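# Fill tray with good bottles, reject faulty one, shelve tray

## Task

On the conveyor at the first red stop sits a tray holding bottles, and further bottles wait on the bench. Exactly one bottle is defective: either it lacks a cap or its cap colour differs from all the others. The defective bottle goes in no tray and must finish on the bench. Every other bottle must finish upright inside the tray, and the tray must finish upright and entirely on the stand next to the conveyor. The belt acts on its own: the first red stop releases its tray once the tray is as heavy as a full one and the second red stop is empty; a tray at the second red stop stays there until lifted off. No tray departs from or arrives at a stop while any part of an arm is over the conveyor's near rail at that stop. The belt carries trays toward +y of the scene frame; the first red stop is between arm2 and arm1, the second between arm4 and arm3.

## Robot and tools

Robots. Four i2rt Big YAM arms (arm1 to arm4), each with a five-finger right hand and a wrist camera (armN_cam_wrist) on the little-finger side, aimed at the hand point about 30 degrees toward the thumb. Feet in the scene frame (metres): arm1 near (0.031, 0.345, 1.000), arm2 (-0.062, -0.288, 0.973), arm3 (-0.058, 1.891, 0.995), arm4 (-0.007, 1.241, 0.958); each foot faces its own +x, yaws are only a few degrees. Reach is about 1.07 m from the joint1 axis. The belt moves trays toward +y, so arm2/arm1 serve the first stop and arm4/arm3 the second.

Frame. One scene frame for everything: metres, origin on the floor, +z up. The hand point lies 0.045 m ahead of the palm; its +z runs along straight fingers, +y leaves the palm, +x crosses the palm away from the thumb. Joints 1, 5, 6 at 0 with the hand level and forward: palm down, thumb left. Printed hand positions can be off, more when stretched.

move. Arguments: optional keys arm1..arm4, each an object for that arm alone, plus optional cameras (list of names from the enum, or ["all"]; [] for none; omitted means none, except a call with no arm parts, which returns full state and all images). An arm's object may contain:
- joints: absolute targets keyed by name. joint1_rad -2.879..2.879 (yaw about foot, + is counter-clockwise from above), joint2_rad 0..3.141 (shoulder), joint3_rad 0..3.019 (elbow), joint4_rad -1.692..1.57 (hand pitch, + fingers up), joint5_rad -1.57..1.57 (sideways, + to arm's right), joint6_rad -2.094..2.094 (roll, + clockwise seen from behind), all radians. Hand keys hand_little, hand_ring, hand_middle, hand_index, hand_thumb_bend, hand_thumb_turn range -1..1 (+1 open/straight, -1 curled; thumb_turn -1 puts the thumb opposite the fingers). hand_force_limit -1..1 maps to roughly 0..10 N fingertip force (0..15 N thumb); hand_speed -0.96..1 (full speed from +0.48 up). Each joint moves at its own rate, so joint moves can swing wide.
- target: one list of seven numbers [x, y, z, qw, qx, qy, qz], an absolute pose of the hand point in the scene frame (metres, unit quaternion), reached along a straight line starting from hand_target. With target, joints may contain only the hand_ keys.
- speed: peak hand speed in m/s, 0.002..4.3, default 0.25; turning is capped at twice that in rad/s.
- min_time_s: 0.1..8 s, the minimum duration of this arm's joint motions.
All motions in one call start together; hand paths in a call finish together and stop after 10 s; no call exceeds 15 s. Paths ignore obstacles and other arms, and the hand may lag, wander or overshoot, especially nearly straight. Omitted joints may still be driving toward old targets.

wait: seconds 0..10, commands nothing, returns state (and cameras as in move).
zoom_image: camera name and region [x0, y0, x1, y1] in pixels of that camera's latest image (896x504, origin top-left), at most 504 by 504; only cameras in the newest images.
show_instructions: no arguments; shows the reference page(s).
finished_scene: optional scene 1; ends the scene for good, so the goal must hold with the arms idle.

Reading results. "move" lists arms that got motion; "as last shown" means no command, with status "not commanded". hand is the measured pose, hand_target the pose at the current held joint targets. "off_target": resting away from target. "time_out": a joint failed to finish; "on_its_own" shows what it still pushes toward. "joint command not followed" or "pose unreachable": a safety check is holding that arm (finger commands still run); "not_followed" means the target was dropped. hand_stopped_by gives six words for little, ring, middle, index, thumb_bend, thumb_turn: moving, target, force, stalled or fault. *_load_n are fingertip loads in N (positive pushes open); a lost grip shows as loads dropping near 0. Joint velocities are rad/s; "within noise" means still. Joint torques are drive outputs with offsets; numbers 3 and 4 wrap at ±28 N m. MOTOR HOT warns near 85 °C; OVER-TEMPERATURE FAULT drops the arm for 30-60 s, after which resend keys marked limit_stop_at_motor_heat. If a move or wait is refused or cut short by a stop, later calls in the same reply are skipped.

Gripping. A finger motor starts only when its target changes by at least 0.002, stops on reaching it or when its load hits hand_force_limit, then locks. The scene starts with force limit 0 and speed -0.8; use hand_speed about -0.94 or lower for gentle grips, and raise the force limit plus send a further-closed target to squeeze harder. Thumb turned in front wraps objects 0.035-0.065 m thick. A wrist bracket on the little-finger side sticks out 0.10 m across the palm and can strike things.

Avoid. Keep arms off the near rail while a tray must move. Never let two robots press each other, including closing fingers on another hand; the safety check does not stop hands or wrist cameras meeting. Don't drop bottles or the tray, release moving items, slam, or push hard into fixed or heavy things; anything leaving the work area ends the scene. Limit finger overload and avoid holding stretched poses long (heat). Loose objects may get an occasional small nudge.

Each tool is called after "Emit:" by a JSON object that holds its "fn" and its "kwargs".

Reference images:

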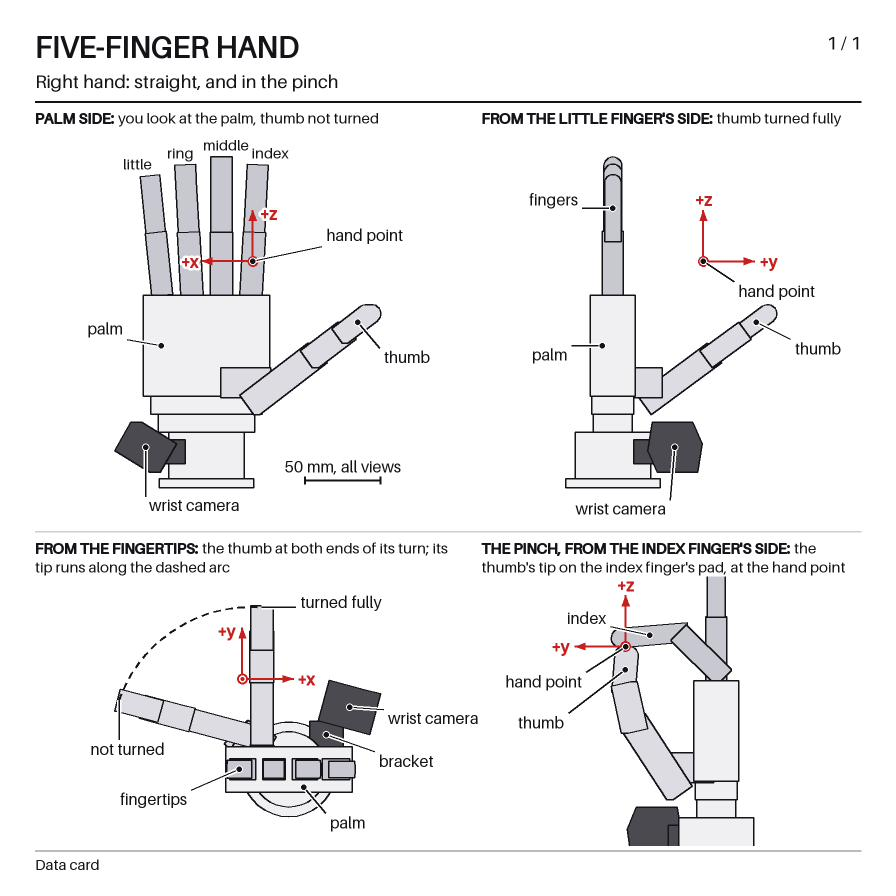

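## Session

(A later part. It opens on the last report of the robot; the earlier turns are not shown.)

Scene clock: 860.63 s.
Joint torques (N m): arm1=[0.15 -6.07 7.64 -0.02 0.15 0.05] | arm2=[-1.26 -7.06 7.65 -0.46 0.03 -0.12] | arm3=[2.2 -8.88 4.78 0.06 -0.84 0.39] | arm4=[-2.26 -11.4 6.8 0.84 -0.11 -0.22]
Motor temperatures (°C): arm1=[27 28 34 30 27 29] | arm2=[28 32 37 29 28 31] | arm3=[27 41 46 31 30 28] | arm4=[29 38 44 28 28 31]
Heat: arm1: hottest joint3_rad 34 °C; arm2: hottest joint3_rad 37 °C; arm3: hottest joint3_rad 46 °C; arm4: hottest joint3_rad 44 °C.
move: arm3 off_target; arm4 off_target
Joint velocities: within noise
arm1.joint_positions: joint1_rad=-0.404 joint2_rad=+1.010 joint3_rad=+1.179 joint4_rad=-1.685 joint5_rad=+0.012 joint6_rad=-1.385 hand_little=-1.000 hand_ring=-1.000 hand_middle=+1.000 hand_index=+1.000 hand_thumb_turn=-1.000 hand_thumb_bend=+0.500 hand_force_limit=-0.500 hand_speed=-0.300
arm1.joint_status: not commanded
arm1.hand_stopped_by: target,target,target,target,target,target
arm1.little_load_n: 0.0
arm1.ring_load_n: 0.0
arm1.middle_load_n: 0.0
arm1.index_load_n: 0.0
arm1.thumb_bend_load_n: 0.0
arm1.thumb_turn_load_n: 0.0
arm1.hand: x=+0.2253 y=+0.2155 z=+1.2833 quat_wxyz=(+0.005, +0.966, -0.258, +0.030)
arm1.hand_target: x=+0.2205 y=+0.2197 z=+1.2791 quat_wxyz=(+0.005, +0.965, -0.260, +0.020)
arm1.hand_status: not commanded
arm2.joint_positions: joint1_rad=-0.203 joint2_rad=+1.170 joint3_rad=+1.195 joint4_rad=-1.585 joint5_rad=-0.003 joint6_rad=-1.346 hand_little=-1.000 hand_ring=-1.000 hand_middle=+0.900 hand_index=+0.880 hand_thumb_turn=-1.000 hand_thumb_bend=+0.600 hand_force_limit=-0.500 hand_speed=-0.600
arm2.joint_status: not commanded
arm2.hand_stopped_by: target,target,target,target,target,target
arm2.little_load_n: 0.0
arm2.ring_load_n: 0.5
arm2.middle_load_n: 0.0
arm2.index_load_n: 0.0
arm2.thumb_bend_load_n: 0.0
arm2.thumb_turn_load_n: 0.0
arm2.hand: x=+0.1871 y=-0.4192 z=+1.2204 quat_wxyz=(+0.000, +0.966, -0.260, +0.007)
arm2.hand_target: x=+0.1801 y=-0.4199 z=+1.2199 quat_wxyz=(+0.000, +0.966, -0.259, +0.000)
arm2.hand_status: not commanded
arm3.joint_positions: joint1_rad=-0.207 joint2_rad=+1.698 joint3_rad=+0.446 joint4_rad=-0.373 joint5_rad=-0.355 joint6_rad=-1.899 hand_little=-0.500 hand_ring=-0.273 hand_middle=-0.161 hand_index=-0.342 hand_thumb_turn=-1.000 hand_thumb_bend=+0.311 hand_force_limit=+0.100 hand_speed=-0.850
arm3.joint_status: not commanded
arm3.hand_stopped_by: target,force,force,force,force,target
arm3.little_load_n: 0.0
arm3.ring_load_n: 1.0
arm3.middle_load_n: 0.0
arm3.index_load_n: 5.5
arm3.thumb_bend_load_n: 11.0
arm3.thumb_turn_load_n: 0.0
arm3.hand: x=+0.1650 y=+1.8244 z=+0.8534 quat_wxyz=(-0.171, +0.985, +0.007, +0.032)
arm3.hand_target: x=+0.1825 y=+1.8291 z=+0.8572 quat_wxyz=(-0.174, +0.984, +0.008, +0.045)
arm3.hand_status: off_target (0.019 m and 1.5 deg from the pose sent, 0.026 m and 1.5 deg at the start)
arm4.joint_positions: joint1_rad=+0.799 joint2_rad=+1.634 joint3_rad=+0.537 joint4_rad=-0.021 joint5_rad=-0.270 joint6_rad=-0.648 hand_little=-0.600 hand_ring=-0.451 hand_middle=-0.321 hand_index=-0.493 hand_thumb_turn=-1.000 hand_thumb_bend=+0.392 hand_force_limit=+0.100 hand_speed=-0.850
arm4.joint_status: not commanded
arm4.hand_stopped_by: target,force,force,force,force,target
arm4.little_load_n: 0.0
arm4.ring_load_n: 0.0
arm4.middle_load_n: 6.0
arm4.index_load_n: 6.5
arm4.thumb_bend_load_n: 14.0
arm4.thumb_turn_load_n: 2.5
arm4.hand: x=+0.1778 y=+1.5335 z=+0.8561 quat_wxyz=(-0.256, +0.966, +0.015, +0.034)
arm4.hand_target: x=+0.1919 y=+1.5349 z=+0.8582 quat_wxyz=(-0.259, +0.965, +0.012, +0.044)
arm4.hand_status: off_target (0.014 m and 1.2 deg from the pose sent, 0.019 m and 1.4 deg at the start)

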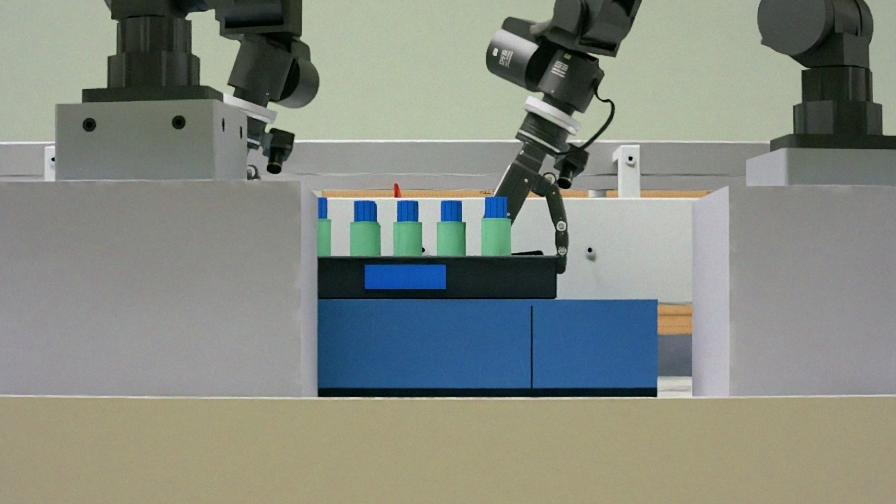

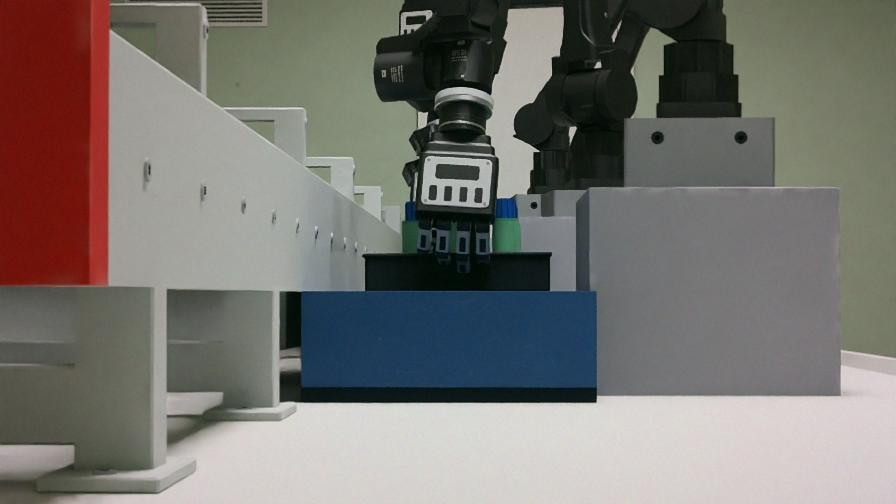

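Emit:
{"fn": "move", "kwargs": {"arm3": {"target": [0.183, 1.829, 0.850, -0.1735, 0.9838, 0.0079, 0.0447], "speed": 0.03}, "arm4": {"target": [0.192, 1.535, 0.850, -0.2586, 0.9649, 0.0118, 0.0439], "speed": 0.03}, "cameras": ["cam_stand_across", "cam_stand_low", "arm3_cam_wrist", "arm4_cam_wrist"]}}

Emit:
{"fn": "zoom_image", "kwargs": {"camera": "cam_stand_across", "region": [300, 220, 580, 320]}}

Emit:
{"fn": "zoom_image", "kwargs": {"camera": "cam_stand_low", "region": [340, 220, 580, 310]}}

Scene clock: 866.37 s.
Joint torques (N m): arm1=[1.14 -5.71 7.6 -0.13 0.13 0.09] | arm2=[-1.26 -7.06 7.68 -0.47 0.02 -0.12] | arm3=[2.2 -7.36 4.6 0.51 -0.82 0.22] | arm4=[-2.2 -9.52 6.53 1.61 -0.04 -0.23]
Motor temperatures (°C): arm1=[27 28 34 30 27 29] | arm2=[28 32 37 29 28 31] | arm3=[27 41 45 31 30 28] | arm4=[29 38 43 28 28 31]
Heat: arm1: hottest joint3_rad 34 °C; arm2: hottest joint3_rad 37 °C; arm3: hottest joint3_rad 45 °C; arm4: hottest joint3_rad 43 °C.
move: arm3 off_target; arm4 off_target
Joint velocities: within noise
arm1, arm2: as last shown
arm2.ring_load_n: 0.0
arm3.joint_positions: joint1_rad=-0.207 joint2_rad=+1.706 joint3_rad=+0.447 joint4_rad=-0.359 joint5_rad=-0.355 joint6_rad=-1.886 hand_little=-0.500 hand_ring=-0.273 hand_middle=-0.161 hand_index=-0.342 hand_thumb_turn=-1.000 hand_thumb_bend=+0.311 hand_force_limit=+0.100 hand_speed=-0.850
arm3.joint_status: not commanded
arm3.hand_stopped_by: target,force,force,force,force,target
arm3.little_load_n: 0.0
arm3.ring_load_n: 0.0
arm3.middle_load_n: 0.0
arm3.index_load_n: 3.5
arm3.thumb_bend_load_n: 11.0
arm3.thumb_turn_load_n: 0.0
arm3.hand: x=+0.1667 y=+1.8242 z=+0.8515 quat_wxyz=(-0.171, +0.985, +0.002, +0.034)
arm3.hand_target: x=+0.1825 y=+1.8290 z=+0.8506 quat_wxyz=(-0.174, +0.984, +0.008, +0.045)
arm3.hand_status: off_target (0.017 m and 1.5 deg from the pose sent, 0.019 m and 1.5 deg at the start)
arm4.joint_positions: joint1_rad=+0.798 joint2_rad=+1.639 joint3_rad=+0.537 joint4_rad=-0.014 joint5_rad=-0.272 joint6_rad=-0.648 hand_little=-0.600 hand_ring=-0.451 hand_middle=-0.321 hand_index=-0.493 hand_thumb_turn=-1.000 hand_thumb_bend=+0.392 hand_force_limit=+0.100 hand_speed=-0.850
arm4.joint_status: not commanded
arm4.hand_stopped_by: target,force,force,force,force,target
arm4.little_load_n: 0.0
arm4.ring_load_n: 0.0
arm4.middle_load_n: 3.0
arm4.index_load_n: 4.5
arm4.thumb_bend_load_n: 14.5
arm4.thumb_turn_load_n: 2.5
arm4.hand: x=+0.1782 y=+1.5340 z=+0.8548 quat_wxyz=(-0.257, +0.966, +0.014, +0.034)
arm4.hand_target: x=+0.1917 y=+1.5347 z=+0.8505 quat_wxyz=(-0.258, +0.965, +0.012, +0.044)
arm4.hand_status: off_target (0.015 m and 1.2 deg from the pose sent, 0.016 m and 1.2 deg at the start)
pictures: arm3_cam_wrist, arm4_cam_wrist, cam_stand_across, cam_stand_low
arm3_cam_wrist: T_world_to_cam=[[0.27716, -0.92135, -0.27257, 1.86223], [-0.85374, -0.3663, 0.37008, 0.49139], [-0.44082, 0.13013, -0.88811, 0.7143]] pos_world=[0.21826, 1.80282, 0.96012]
arm4_cam_wrist: T_world_to_cam=[[0.28733, -0.84681, -0.44761, 1.63219], [-0.86297, -0.43163, 0.26264, 0.59589], [-0.41561, 0.31081, -0.85479, 0.44306]] pos_world=[0.2294, 1.50165, 0.95281]

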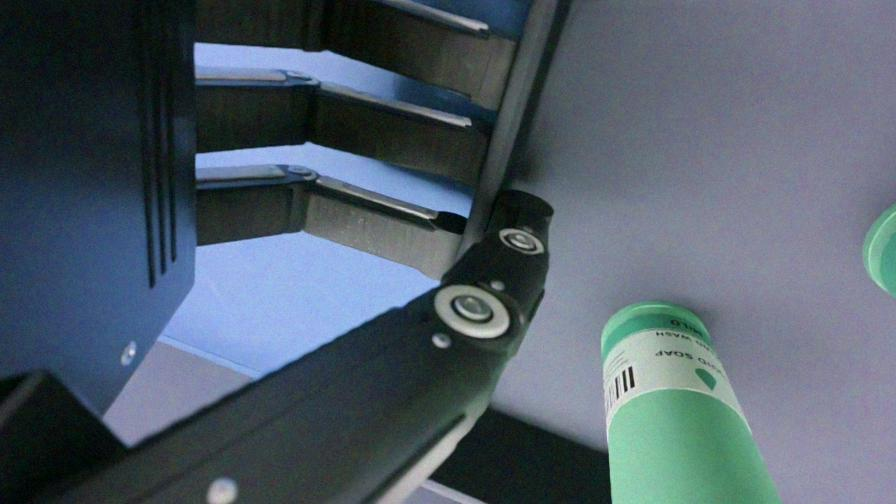

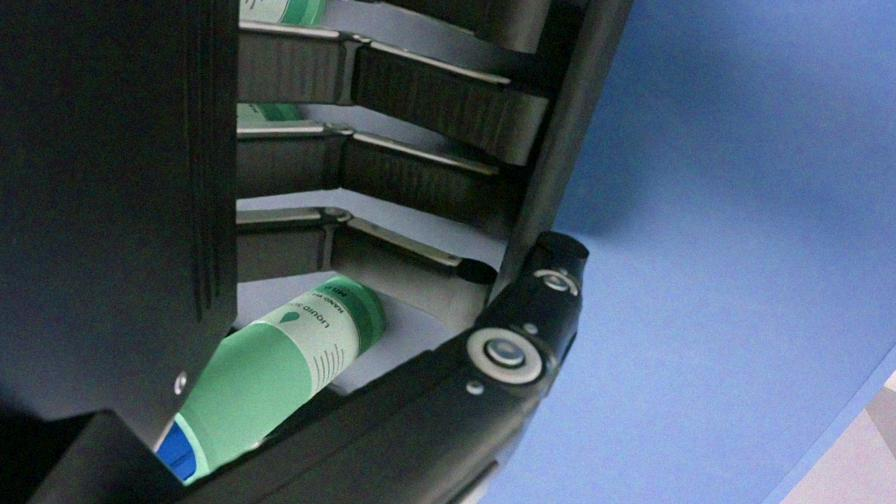

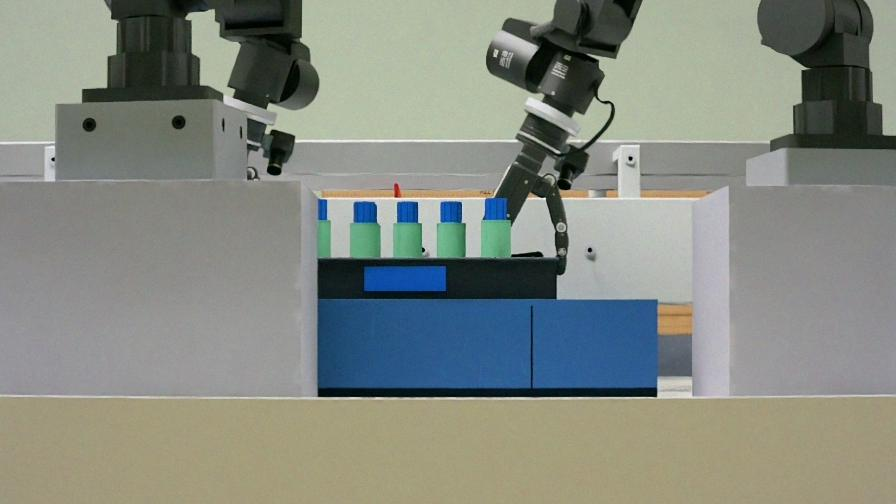

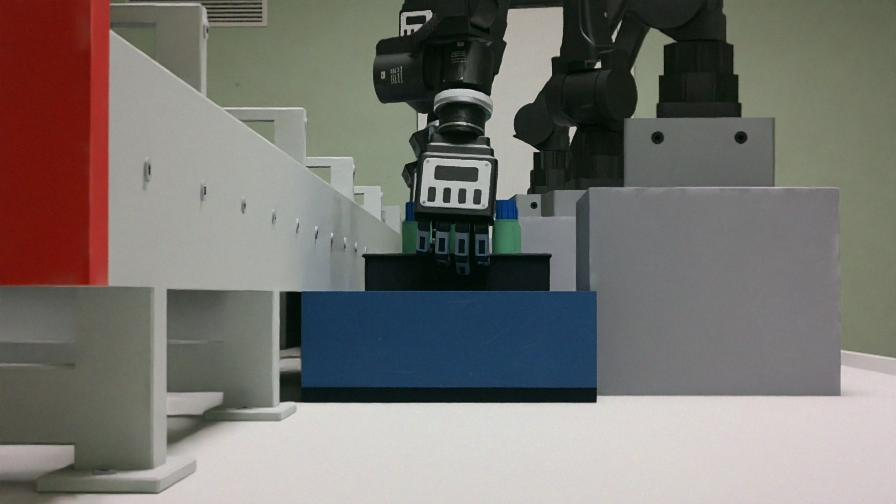

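Scaled by 1.800.

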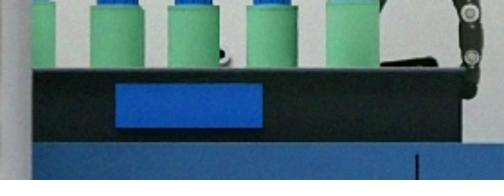

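Scaled by 2.100.

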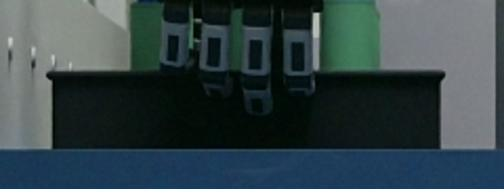

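Emit:
{"fn": "move", "kwargs": {"arm3": {"target": [0.181, 1.828, 0.845, -0.1735, 0.9838, 0.0079, 0.0447], "speed": 0.03}, "arm4": {"target": [0.190, 1.535, 0.844, -0.2586, 0.9649, 0.0118, 0.0439], "speed": 0.03}, "cameras": ["cam_stand_across", "cam_stand_low"]}}

Emit:
{"fn": "zoom_image", "kwargs": {"camera": "cam_stand_across", "region": [300, 220, 580, 320]}}

Emit:
{"fn": "zoom_image", "kwargs": {"camera": "cam_stand_low", "region": [340, 220, 580, 310]}}

Scene clock: 869.70 s.
Joint torques (N m): arm1=[1.03 -5.6 7.76 -0.06 0.15 0.11] | arm2=[-1.32 -7.12 7.66 -0.47 0.02 -0.11] | arm3=[1.9 -6.77 4.23 0.79 -0.8 0.16] | arm4=[-1.73 -9.05 6.01 1.98 0.05 -0.21]
Motor temperatures (°C): arm1=[27 28 34 30 27 29] | arm2=[28 32 37 29 28 31] | arm3=[27 41 44 31 30 28] | arm4=[29 37 43 28 28 31]
Heat: arm1: hottest joint3_rad 34 °C; arm2: hottest joint3_rad 37 °C; arm3: hottest joint3_rad 44 °C; arm4: hottest joint3_rad 43 °C.
move: arm3 off_target; arm4 off_target
Joint velocities: within noise
arm1, arm2: as last shown
arm3.joint_positions: joint1_rad=-0.206 joint2_rad=+1.717 joint3_rad=+0.447 joint4_rad=-0.345 joint5_rad=-0.355 joint6_rad=-1.886 hand_little=-0.500 hand_ring=-0.273 hand_middle=-0.161 hand_index=-0.343 hand_thumb_turn=-1.000 hand_thumb_bend=+0.311 hand_force_limit=+0.100 hand_speed=-0.850
arm3.joint_status: not commanded
arm3.hand_stopped_by: target,force,force,force,force,target
arm3.little_load_n: 0.0
arm3.ring_load_n: 0.0
arm3.middle_load_n: 0.5
arm3.index_load_n: 0.0
arm3.thumb_bend_load_n: 10.5
arm3.thumb_turn_load_n: 0.5
arm3.hand: x=+0.1676 y=+1.8240 z=+0.8490 quat_wxyz=(-0.170, +0.985, +0.002, +0.035)
arm3.hand_target: x=+0.1805 y=+1.8281 z=+0.8457 quat_wxyz=(-0.174, +0.984, +0.008, +0.044)
arm3.hand_status: off_target (0.015 m and 1.3 deg from the pose sent, 0.016 m and 1.5 deg at the start)
arm4.joint_positions: joint1_rad=+0.796 joint2_rad=+1.652 joint3_rad=+0.537 joint4_rad=+0.002 joint5_rad=-0.272 joint6_rad=-0.645 hand_little=-0.600 hand_ring=-0.451 hand_middle=-0.322 hand_index=-0.493 hand_thumb_turn=-1.000 hand_thumb_bend=+0.392 hand_force_limit=+0.100 hand_speed=-0.850
arm4.joint_status: not commanded
arm4.hand_stopped_by: target,force,force,force,force,target
arm4.little_load_n: 0.0
arm4.ring_load_n: 0.5
arm4.middle_load_n: 0.0
arm4.index_load_n: 0.5
arm4.thumb_bend_load_n: 14.0
arm4.thumb_turn_load_n: 2.0
arm4.hand: x=+0.1792 y=+1.5347 z=+0.8516 quat_wxyz=(-0.258, +0.965, +0.012, +0.035)
arm4.hand_target: x=+0.1897 y=+1.5347 z=+0.8446 quat_wxyz=(-0.258, +0.965, +0.012, +0.044)
arm4.hand_status: off_target (0.013 m and 1.1 deg from the pose sent, 0.016 m and 1.2 deg at the start)

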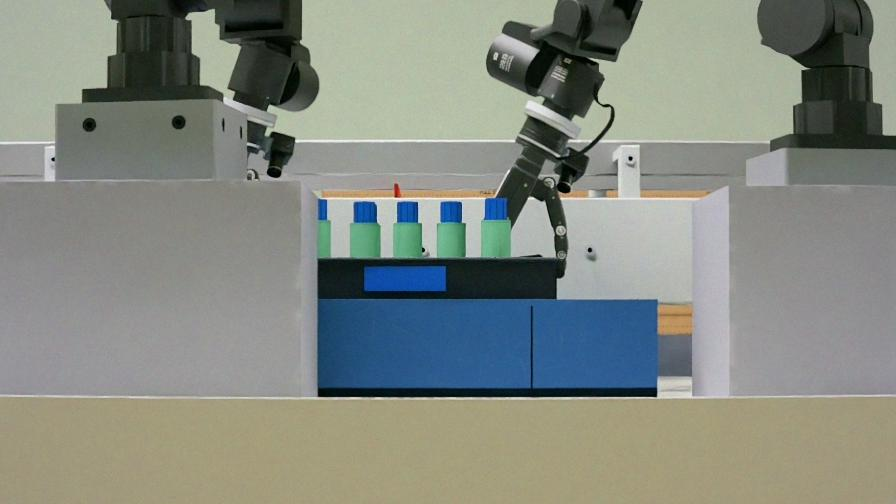

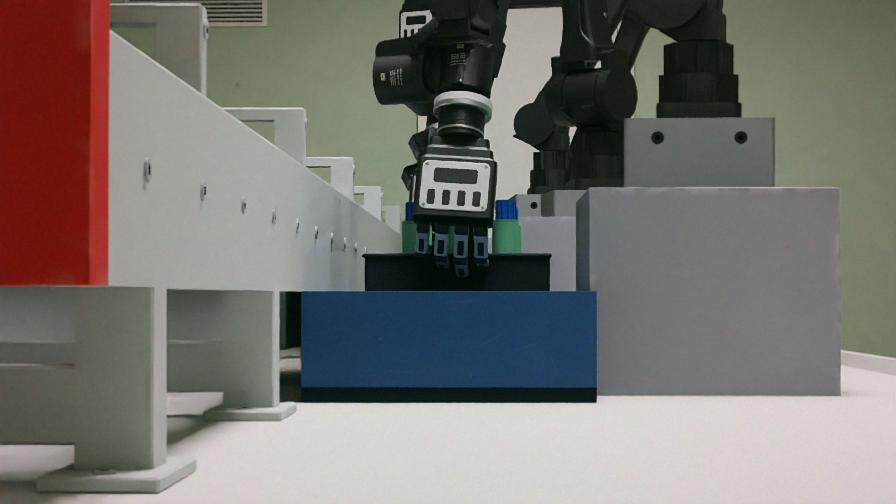

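Scaled by 1.800.

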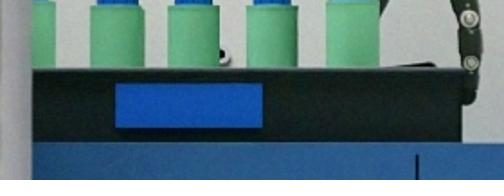

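Scaled by 2.100.

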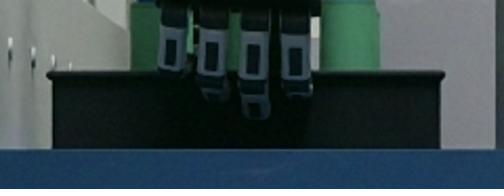

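Emit:
{"fn": "move", "kwargs": {"arm3": {"joints": {"hand_thumb_bend": 0.7, "hand_speed": -0.75}}, "arm4": {"joints": {"hand_thumb_bend": 0.8, "hand_speed": -0.75}}, "cameras": ["cam_stand_across", "cam_stand_low", "arm3_cam_wrist", "arm4_cam_wrist"]}}

Emit:
{"fn": "zoom_image", "kwargs": {"camera": "cam_stand_across", "region": [300, 220, 580, 320]}}

Scene clock: 874.27 s.
Joint torques (N m): arm1=[0.79 -5.89 7.64 -0.05 0.15 0.13] | arm2=[-1.2 -7.18 7.62 -0.42 0.02 -0.11] | arm3=[1.49 -7.77 4.14 0.36 -0.44 0.16] | arm4=[-1.67 -10.17 5.94 1.31 -0.11 -0.16]
Motor temperatures (°C): arm1=[27 28 34 30 27 29] | arm2=[28 32 37 29 28 31] | arm3=[27 40 44 31 30 28] | arm4=[29 37 43 28 28 31]
Heat: arm1: hottest joint3_rad 34 °C; arm2: hottest joint3_rad 37 °C; arm3: hottest joint3_rad 44 °C; arm4: hottest joint3_rad 43 °C.
move: arm3 done; arm4 done
Joint velocities: within noise
arm1, arm2: as last shown
arm2.index_load_n: 0.5
arm3.joint_positions: joint1_rad=-0.201 joint2_rad=+1.728 joint3_rad=+0.447 joint4_rad=-0.333 joint5_rad=-0.365 joint6_rad=-1.886 hand_little=-0.500 hand_ring=-0.273 hand_middle=-0.161 hand_index=-0.343 hand_thumb_turn=-1.000 hand_thumb_bend=+0.700 hand_force_limit=+0.100 hand_speed=-0.750
arm3.joint_status: all done
arm3.hand_stopped_by: target,force,force,force,target,target
arm3.little_load_n: 0.0
arm3.ring_load_n: 0.0
arm3.middle_load_n: 0.0
arm3.index_load_n: 0.0
arm3.thumb_bend_load_n: 0.0
arm3.thumb_turn_load_n: 0.0
arm3.hand: x=+0.1688 y=+1.8270 z=+0.8464 quat_wxyz=(-0.175, +0.984, +0.005, +0.037)
arm3.hand_target: x=+0.1806 y=+1.8280 z=+0.8457 quat_wxyz=(-0.174, +0.984, +0.008, +0.045)
arm3.hand_status: not commanded
arm4.joint_positions: joint1_rad=+0.795 joint2_rad=+1.663 joint3_rad=+0.537 joint4_rad=+0.020 joint5_rad=-0.268 joint6_rad=-0.649 hand_little=-0.600 hand_ring=-0.451 hand_middle=-0.322 hand_index=-0.493 hand_thumb_turn=-1.000 hand_thumb_bend=+0.800 hand_force_limit=+0.100 hand_speed=-0.750
arm4.joint_status: all done
arm4.hand_stopped_by: target,force,force,force,target,target
arm4.little_load_n: 0.0
arm4.ring_load_n: 0.0
arm4.middle_load_n: 0.0
arm4.index_load_n: 0.0
arm4.thumb_bend_load_n: 0.0
arm4.thumb_turn_load_n: 0.0
arm4.hand: x=+0.1819 y=+1.5358 z=+0.8490 quat_wxyz=(-0.260, +0.965, +0.015, +0.040)
arm4.hand_target: x=+0.1897 y=+1.5347 z=+0.8446 quat_wxyz=(-0.258, +0.965, +0.012, +0.044)
arm4.hand_status: not commanded
pictures: arm3_cam_wrist, arm4_cam_wrist, cam_stand_across, cam_stand_low
arm3_cam_wrist: T_world_to_cam=[[0.28375, -0.91758, -0.27846, 1.85979], [-0.8544, -0.37376, 0.36097, 0.51745], [-0.4353, 0.13549, -0.89003, 0.70123]] pos_world=[0.21964, 1.80489, 0.95521]
arm4_cam_wrist: T_world_to_cam=[[0.28993, -0.84495, -0.44944, 1.62828], [-0.8668, -0.4309, 0.25095, 0.61081], [-0.4057, 0.31682, -0.85734, 0.43017]] pos_world=[0.23189, 1.50274, 0.94733]

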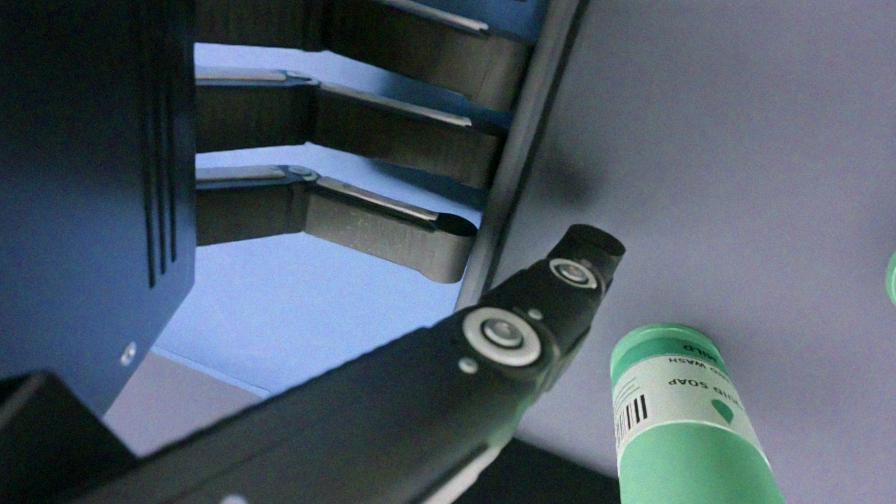

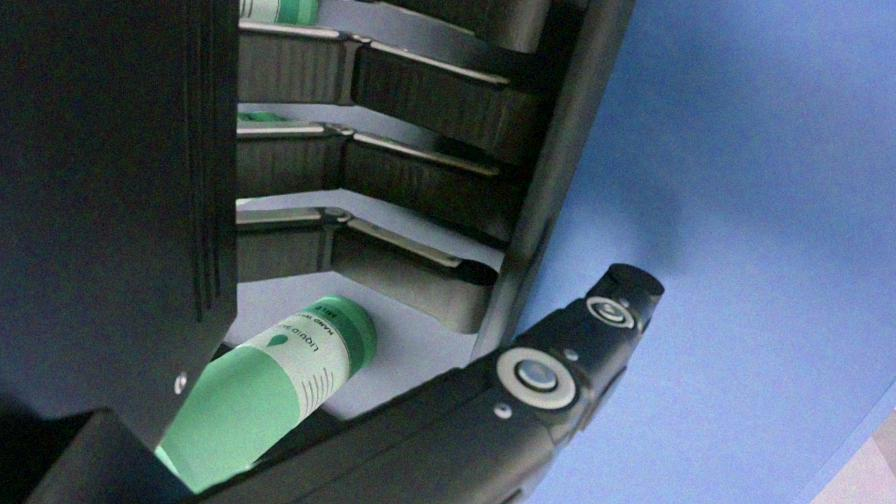

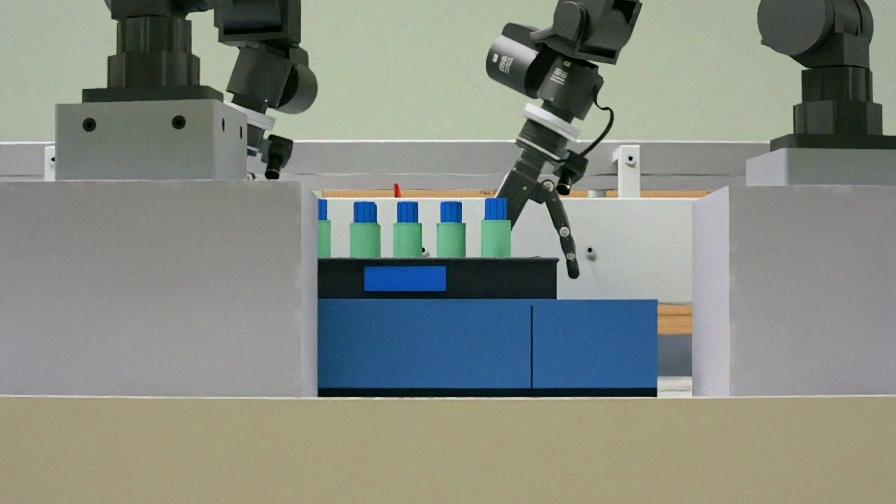

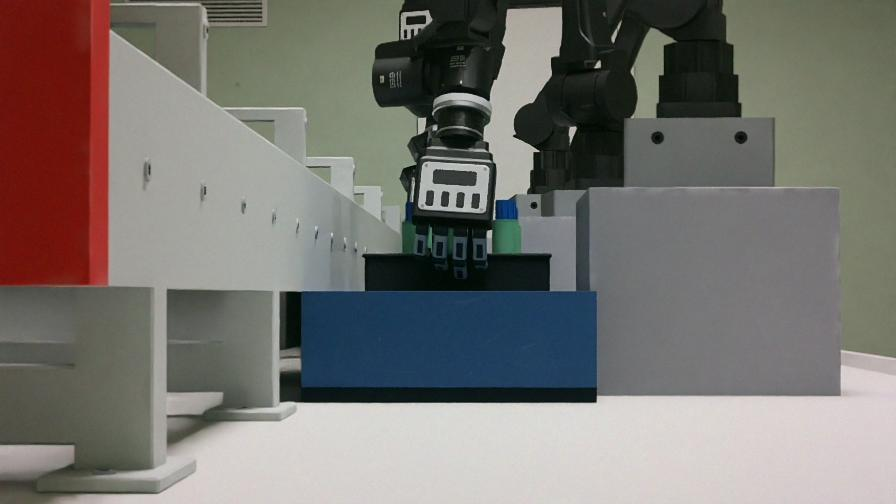

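Scaled by 1.800.

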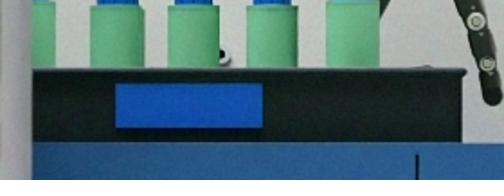

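Emit:
{"fn": "move", "kwargs": {"arm3": {"target": [0.181, 1.848, 0.849, -0.1735, 0.9838, 0.0079, 0.0447], "speed": 0.04}, "arm4": {"target": [0.192, 1.543, 0.875, -0.2586, 0.9649, 0.0118, 0.0439], "speed": 0.04}, "cameras": ["cam_stand_across", "cam_stand_low", "arm3_cam_wrist", "arm4_cam_wrist"]}}

Emit:
{"fn": "zoom_image", "kwargs": {"camera": "cam_stand_across", "region": [300, 160, 620, 320]}}

Scene clock: 884.03 s.
Joint torques (N m): arm1=[0.91 -6.18 7.66 -0.03 0.14 0.1] | arm2=[-1.32 -7.06 7.64 -0.46 0.02 -0.1] | arm3=[2.02 -9.88 2.74 0.42 -0.63 0.29] | arm4=[-0.79 -12.4 7.71 0.49 -0.09 -0.07]
Motor temperatures (°C): arm1=[27 28 34 30 27 29] | arm2=[28 32 37 29 28 31] | arm3=[27 40 43 31 29 28] | arm4=[29 37 42 28 28 31]
Heat: arm1: hottest joint3_rad 34 °C; arm2: hottest joint3_rad 37 °C; arm3: hottest joint3_rad 43 °C; arm4: hottest joint3_rad 42 °C.
move: arm3 done; arm4 off_target
Joint velocities: within noise
arm1, arm2: as last shown
arm2.index_load_n: 0.0
arm2.thumb_bend_load_n: -0.5
arm3.joint_positions: joint1_rad=-0.134 joint2_rad=+1.728 joint3_rad=+0.447 joint4_rad=-0.308 joint5_rad=-0.361 joint6_rad=-1.816 hand_little=-0.500 hand_ring=-0.273 hand_middle=-0.161 hand_index=-0.343 hand_thumb_turn=-1.000 hand_thumb_bend=+0.700 hand_force_limit=+0.100 hand_speed=-0.750
arm3.joint_status: not commanded
arm3.hand_stopped_by: target,force,force,force,target,target
arm3.little_load_n: 0.0
arm3.ring_load_n: 0.0
arm3.middle_load_n: 0.0
arm3.index_load_n: 0.0
arm3.thumb_bend_load_n: 2.5
arm3.thumb_turn_load_n: 0.0
arm3.hand: x=+0.1747 y=+1.8417 z=+0.8462 quat_wxyz=(-0.172, +0.984, +0.005, +0.036)
arm3.hand_target: x=+0.1809 y=+1.8480 z=+0.8489 quat_wxyz=(-0.174, +0.984, +0.008, +0.045)
arm3.hand_status: done (0.009 m and 1.1 deg from the pose sent, 0.024 m and 1.0 deg at the start)
arm4.joint_positions: joint1_rad=+0.795 joint2_rad=+1.602 joint3_rad=+0.555 joint4_rad=-0.076 joint5_rad=-0.264 joint6_rad=-0.649 hand_little=-0.600 hand_ring=-0.451 hand_middle=-0.322 hand_index=-0.493 hand_thumb_turn=-1.000 hand_thumb_bend=+0.800 hand_force_limit=+0.100 hand_speed=-0.750
arm4.joint_status: not commanded
arm4.hand_stopped_by: target,force,force,force,target,target
arm4.little_load_n: 0.5
arm4.ring_load_n: 0.0
arm4.middle_load_n: 0.5
arm4.index_load_n: 0.0
arm4.thumb_bend_load_n: 0.0
arm4.thumb_turn_load_n: 0.0
arm4.hand: x=+0.1820 y=+1.5347 z=+0.8674 quat_wxyz=(-0.252, +0.967, +0.013, +0.036)
arm4.hand_target: x=+0.1919 y=+1.5430 z=+0.8751 quat_wxyz=(-0.259, +0.965, +0.012, +0.044)
arm4.hand_status: off_target (0.015 m and 1.2 deg from the pose sent, 0.029 m and 0.6 deg at the start)
pictures: arm3_cam_wrist, arm4_cam_wrist, cam_stand_across, cam_stand_low
arm3_cam_wrist: T_world_to_cam=[[0.28408, -0.919, -0.2734, 1.8698], [-0.85356, -0.37228, 0.36448, 0.52236], [-0.43674, 0.12982, -0.89017, 0.71246]] pos_world=[0.22585, 1.82032, 0.95502]
arm4_cam_wrist: T_world_to_cam=[[0.28475, -0.85254, -0.43828, 1.6385], [-0.86548, -0.42522, 0.26482, 0.58473], [-0.41214, 0.30392, -0.85894, 0.46874]] pos_world=[0.2327, 1.50307, 0.9659]

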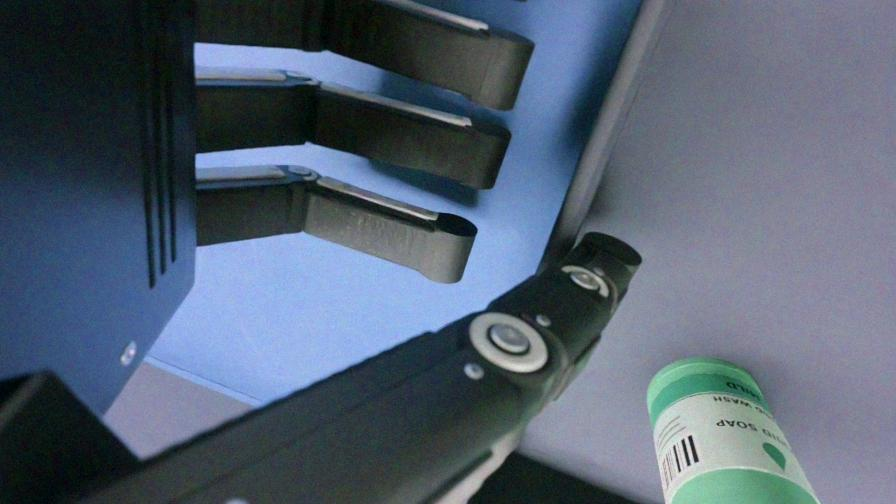

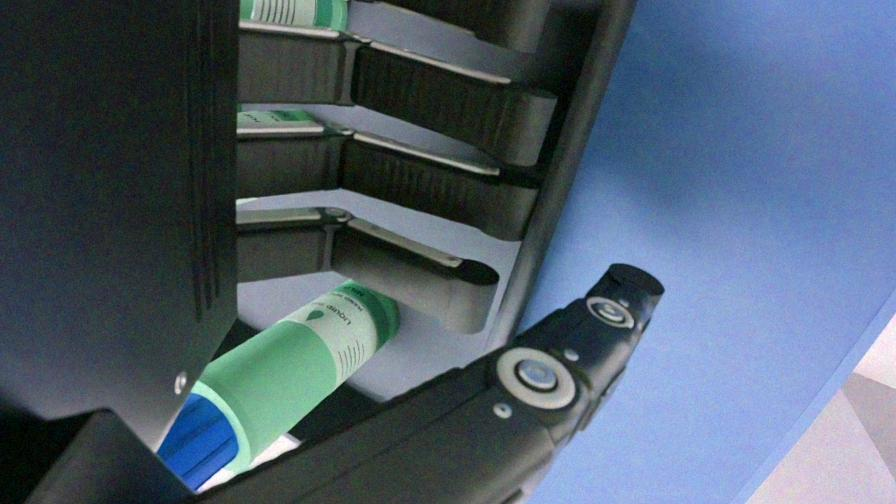

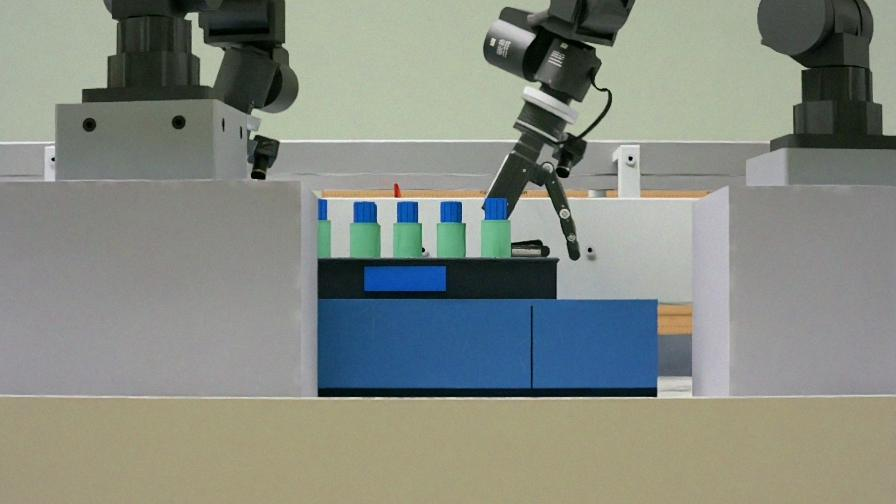

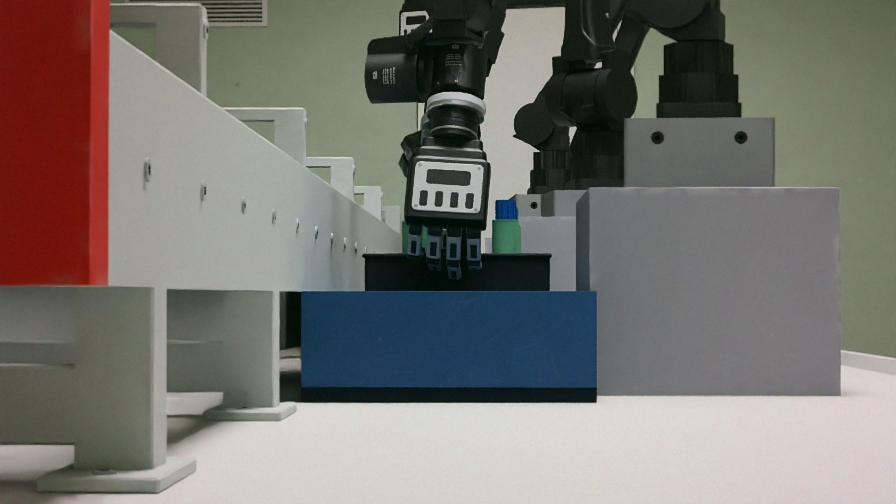

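Scaled by 1.575.

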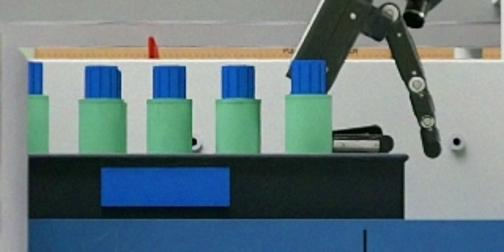

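Emit:
{"fn": "move", "kwargs": {"arm3": {"target": [0.181, 1.845, 0.94, -0.1735, 0.9838, 0.0079, 0.0447], "speed": 0.08}, "arm4": {"target": [0.192, 1.540, 0.965, -0.2586, 0.9649, 0.0118, 0.0439], "speed": 0.08}, "cameras": ["cam_stand_across", "cam_stand_low", "cam_stand", "arm3_cam_wrist", "arm4_cam_wrist"]}}

Scene clock: 890.40 s.
Joint torques (N m): arm1=[0.79 -6.01 7.61 -0.03 0.15 0.08] | arm2=[-1.2 -7.18 7.66 -0.5 0.02 -0.1] | arm3=[0.79 -7.47 7.66 -0.28 -0.42 0.1] | arm4=[-1.26 -10.34 10.51 0.53 -0.18 -0.12]
Motor temperatures (°C): arm1=[27 28 34 30 27 29] | arm2=[28 32 37 29 28 31] | arm3=[27 39 42 31 29 28] | arm4=[29 37 42 28 28 31]
Heat: arm1: hottest joint3_rad 34 °C; arm2: hottest joint3_rad 37 °C; arm3: hottest joint3_rad 42 °C; arm4: hottest joint3_rad 42 °C.
move: arm3 off_target; arm4 off_target
Joint velocities: within noise
arm1, arm2: as last shown
arm2.thumb_bend_load_n: 0.0
arm3.joint_positions: joint1_rad=-0.131 joint2_rad=+1.386 joint3_rad=+0.465 joint4_rad=-0.682 joint5_rad=-0.366 joint6_rad=-1.815 hand_little=-0.500 hand_ring=-0.273 hand_middle=-0.161 hand_index=-0.343 hand_thumb_turn=-1.000 hand_thumb_bend=+0.700 hand_force_limit=+0.100 hand_speed=-0.750
arm3.joint_status: not commanded
arm3.hand_stopped_by: target,force,force,force,target,target
arm3.little_load_n: 0.0
arm3.ring_load_n: 0.0
arm3.middle_load_n: 0.0
arm3.index_load_n: 0.0
arm3.thumb_bend_load_n: 0.0
arm3.thumb_turn_load_n: 0.0
arm3.hand: x=+0.1637 y=+1.8470 z=+0.9297 quat_wxyz=(-0.176, +0.984, +0.005, +0.029)
arm3.hand_target: x=+0.1808 y=+1.8451 z=+0.9398 quat_wxyz=(-0.174, +0.984, +0.008, +0.045)
arm3.hand_status: off_target (0.020 m and 1.8 deg from the pose sent, 0.094 m and 1.1 deg at the start)
arm4.joint_positions: joint1_rad=+0.795 joint2_rad=+1.346 joint3_rad=+0.624 joint4_rad=-0.409 joint5_rad=-0.264 joint6_rad=-0.649 hand_little=-0.600 hand_ring=-0.451 hand_middle=-0.322 hand_index=-0.493 hand_thumb_turn=-1.000 hand_thumb_bend=+0.800 hand_force_limit=+0.100 hand_speed=-0.750
arm4.joint_status: not commanded
arm4.hand_stopped_by: target,force,force,force,target,target
arm4.little_load_n: 0.0
arm4.ring_load_n: 0.0
arm4.middle_load_n: 0.5
arm4.index_load_n: 0.0
arm4.thumb_bend_load_n: 0.0
arm4.thumb_turn_load_n: 0.0
arm4.hand: x=+0.1791 y=+1.5312 z=+0.9530 quat_wxyz=(-0.249, +0.968, +0.012, +0.033)
arm4.hand_target: x=+0.1917 y=+1.5398 z=+0.9650 quat_wxyz=(-0.259, +0.965, +0.012, +0.044)
arm4.hand_status: off_target (0.020 m and 1.7 deg from the pose sent, 0.098 m and 1.2 deg at the start)
pictures: arm3_cam_wrist, arm4_cam_wrist, cam_stand, cam_stand_across, cam_stand_low
arm3_cam_wrist: T_world_to_cam=[[0.28347, -0.91568, -0.2849, 1.90534], [-0.84748, -0.37823, 0.37244, 0.48708], [-0.4488, 0.13587, -0.88324, 0.76566]] pos_world=[0.2163, 1.82489, 1.03768]
arm4_cam_wrist: T_world_to_cam=[[0.28232, -0.85554, -0.43398, 1.67483], [-0.86401, -0.42335, 0.27251, 0.54768], [-0.41686, 0.29803, -0.85872, 0.55185]] pos_world=[0.23041, 1.50028, 1.05148]

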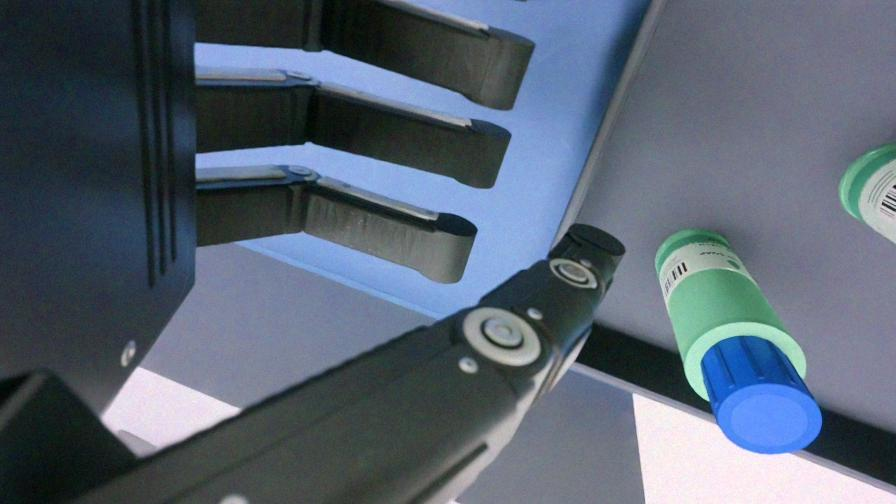

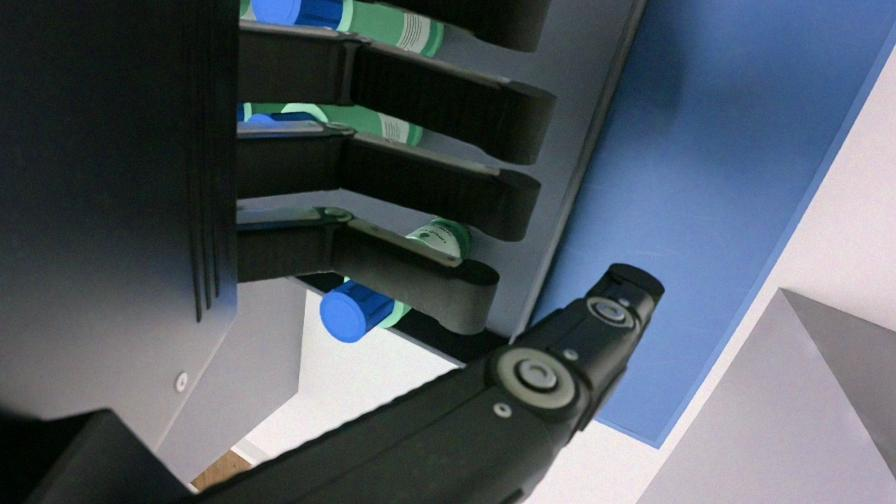

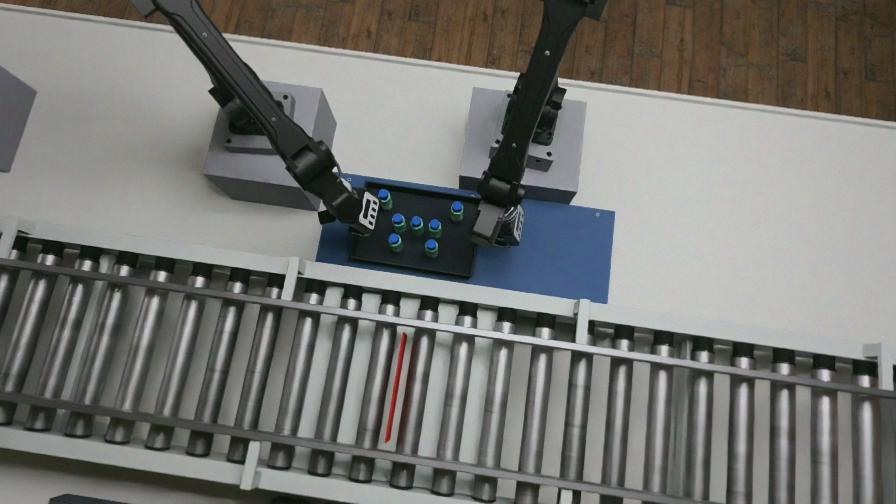

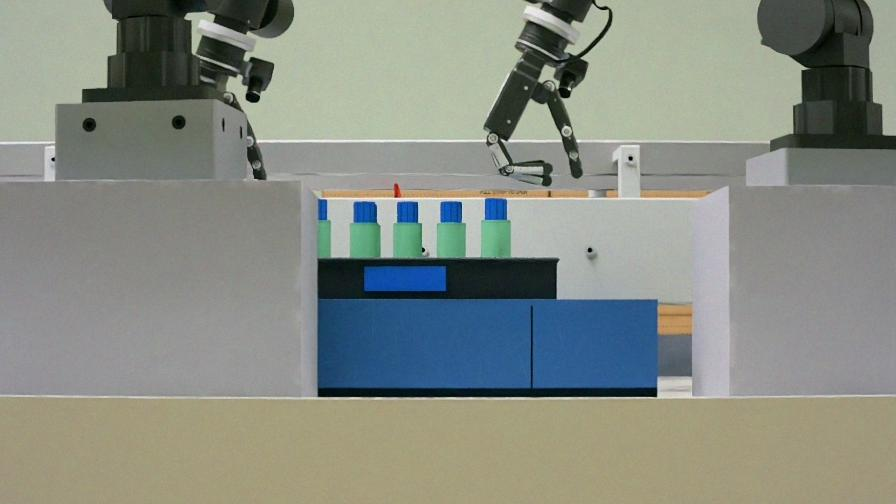

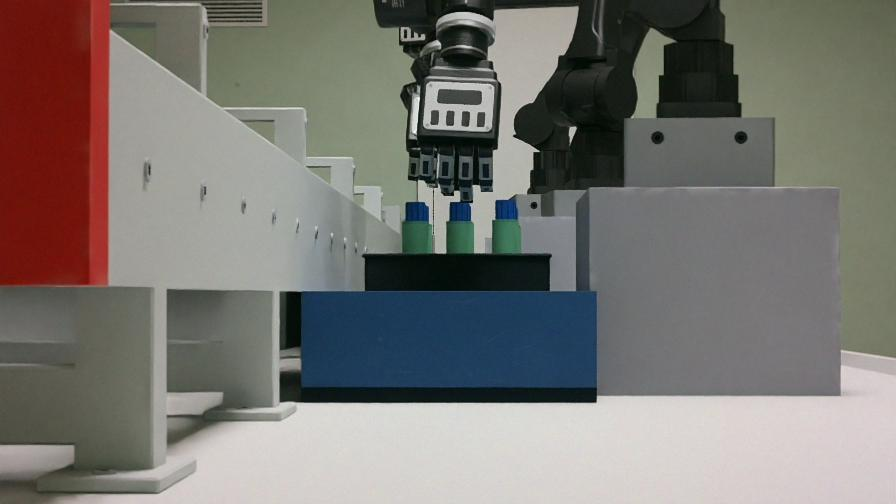

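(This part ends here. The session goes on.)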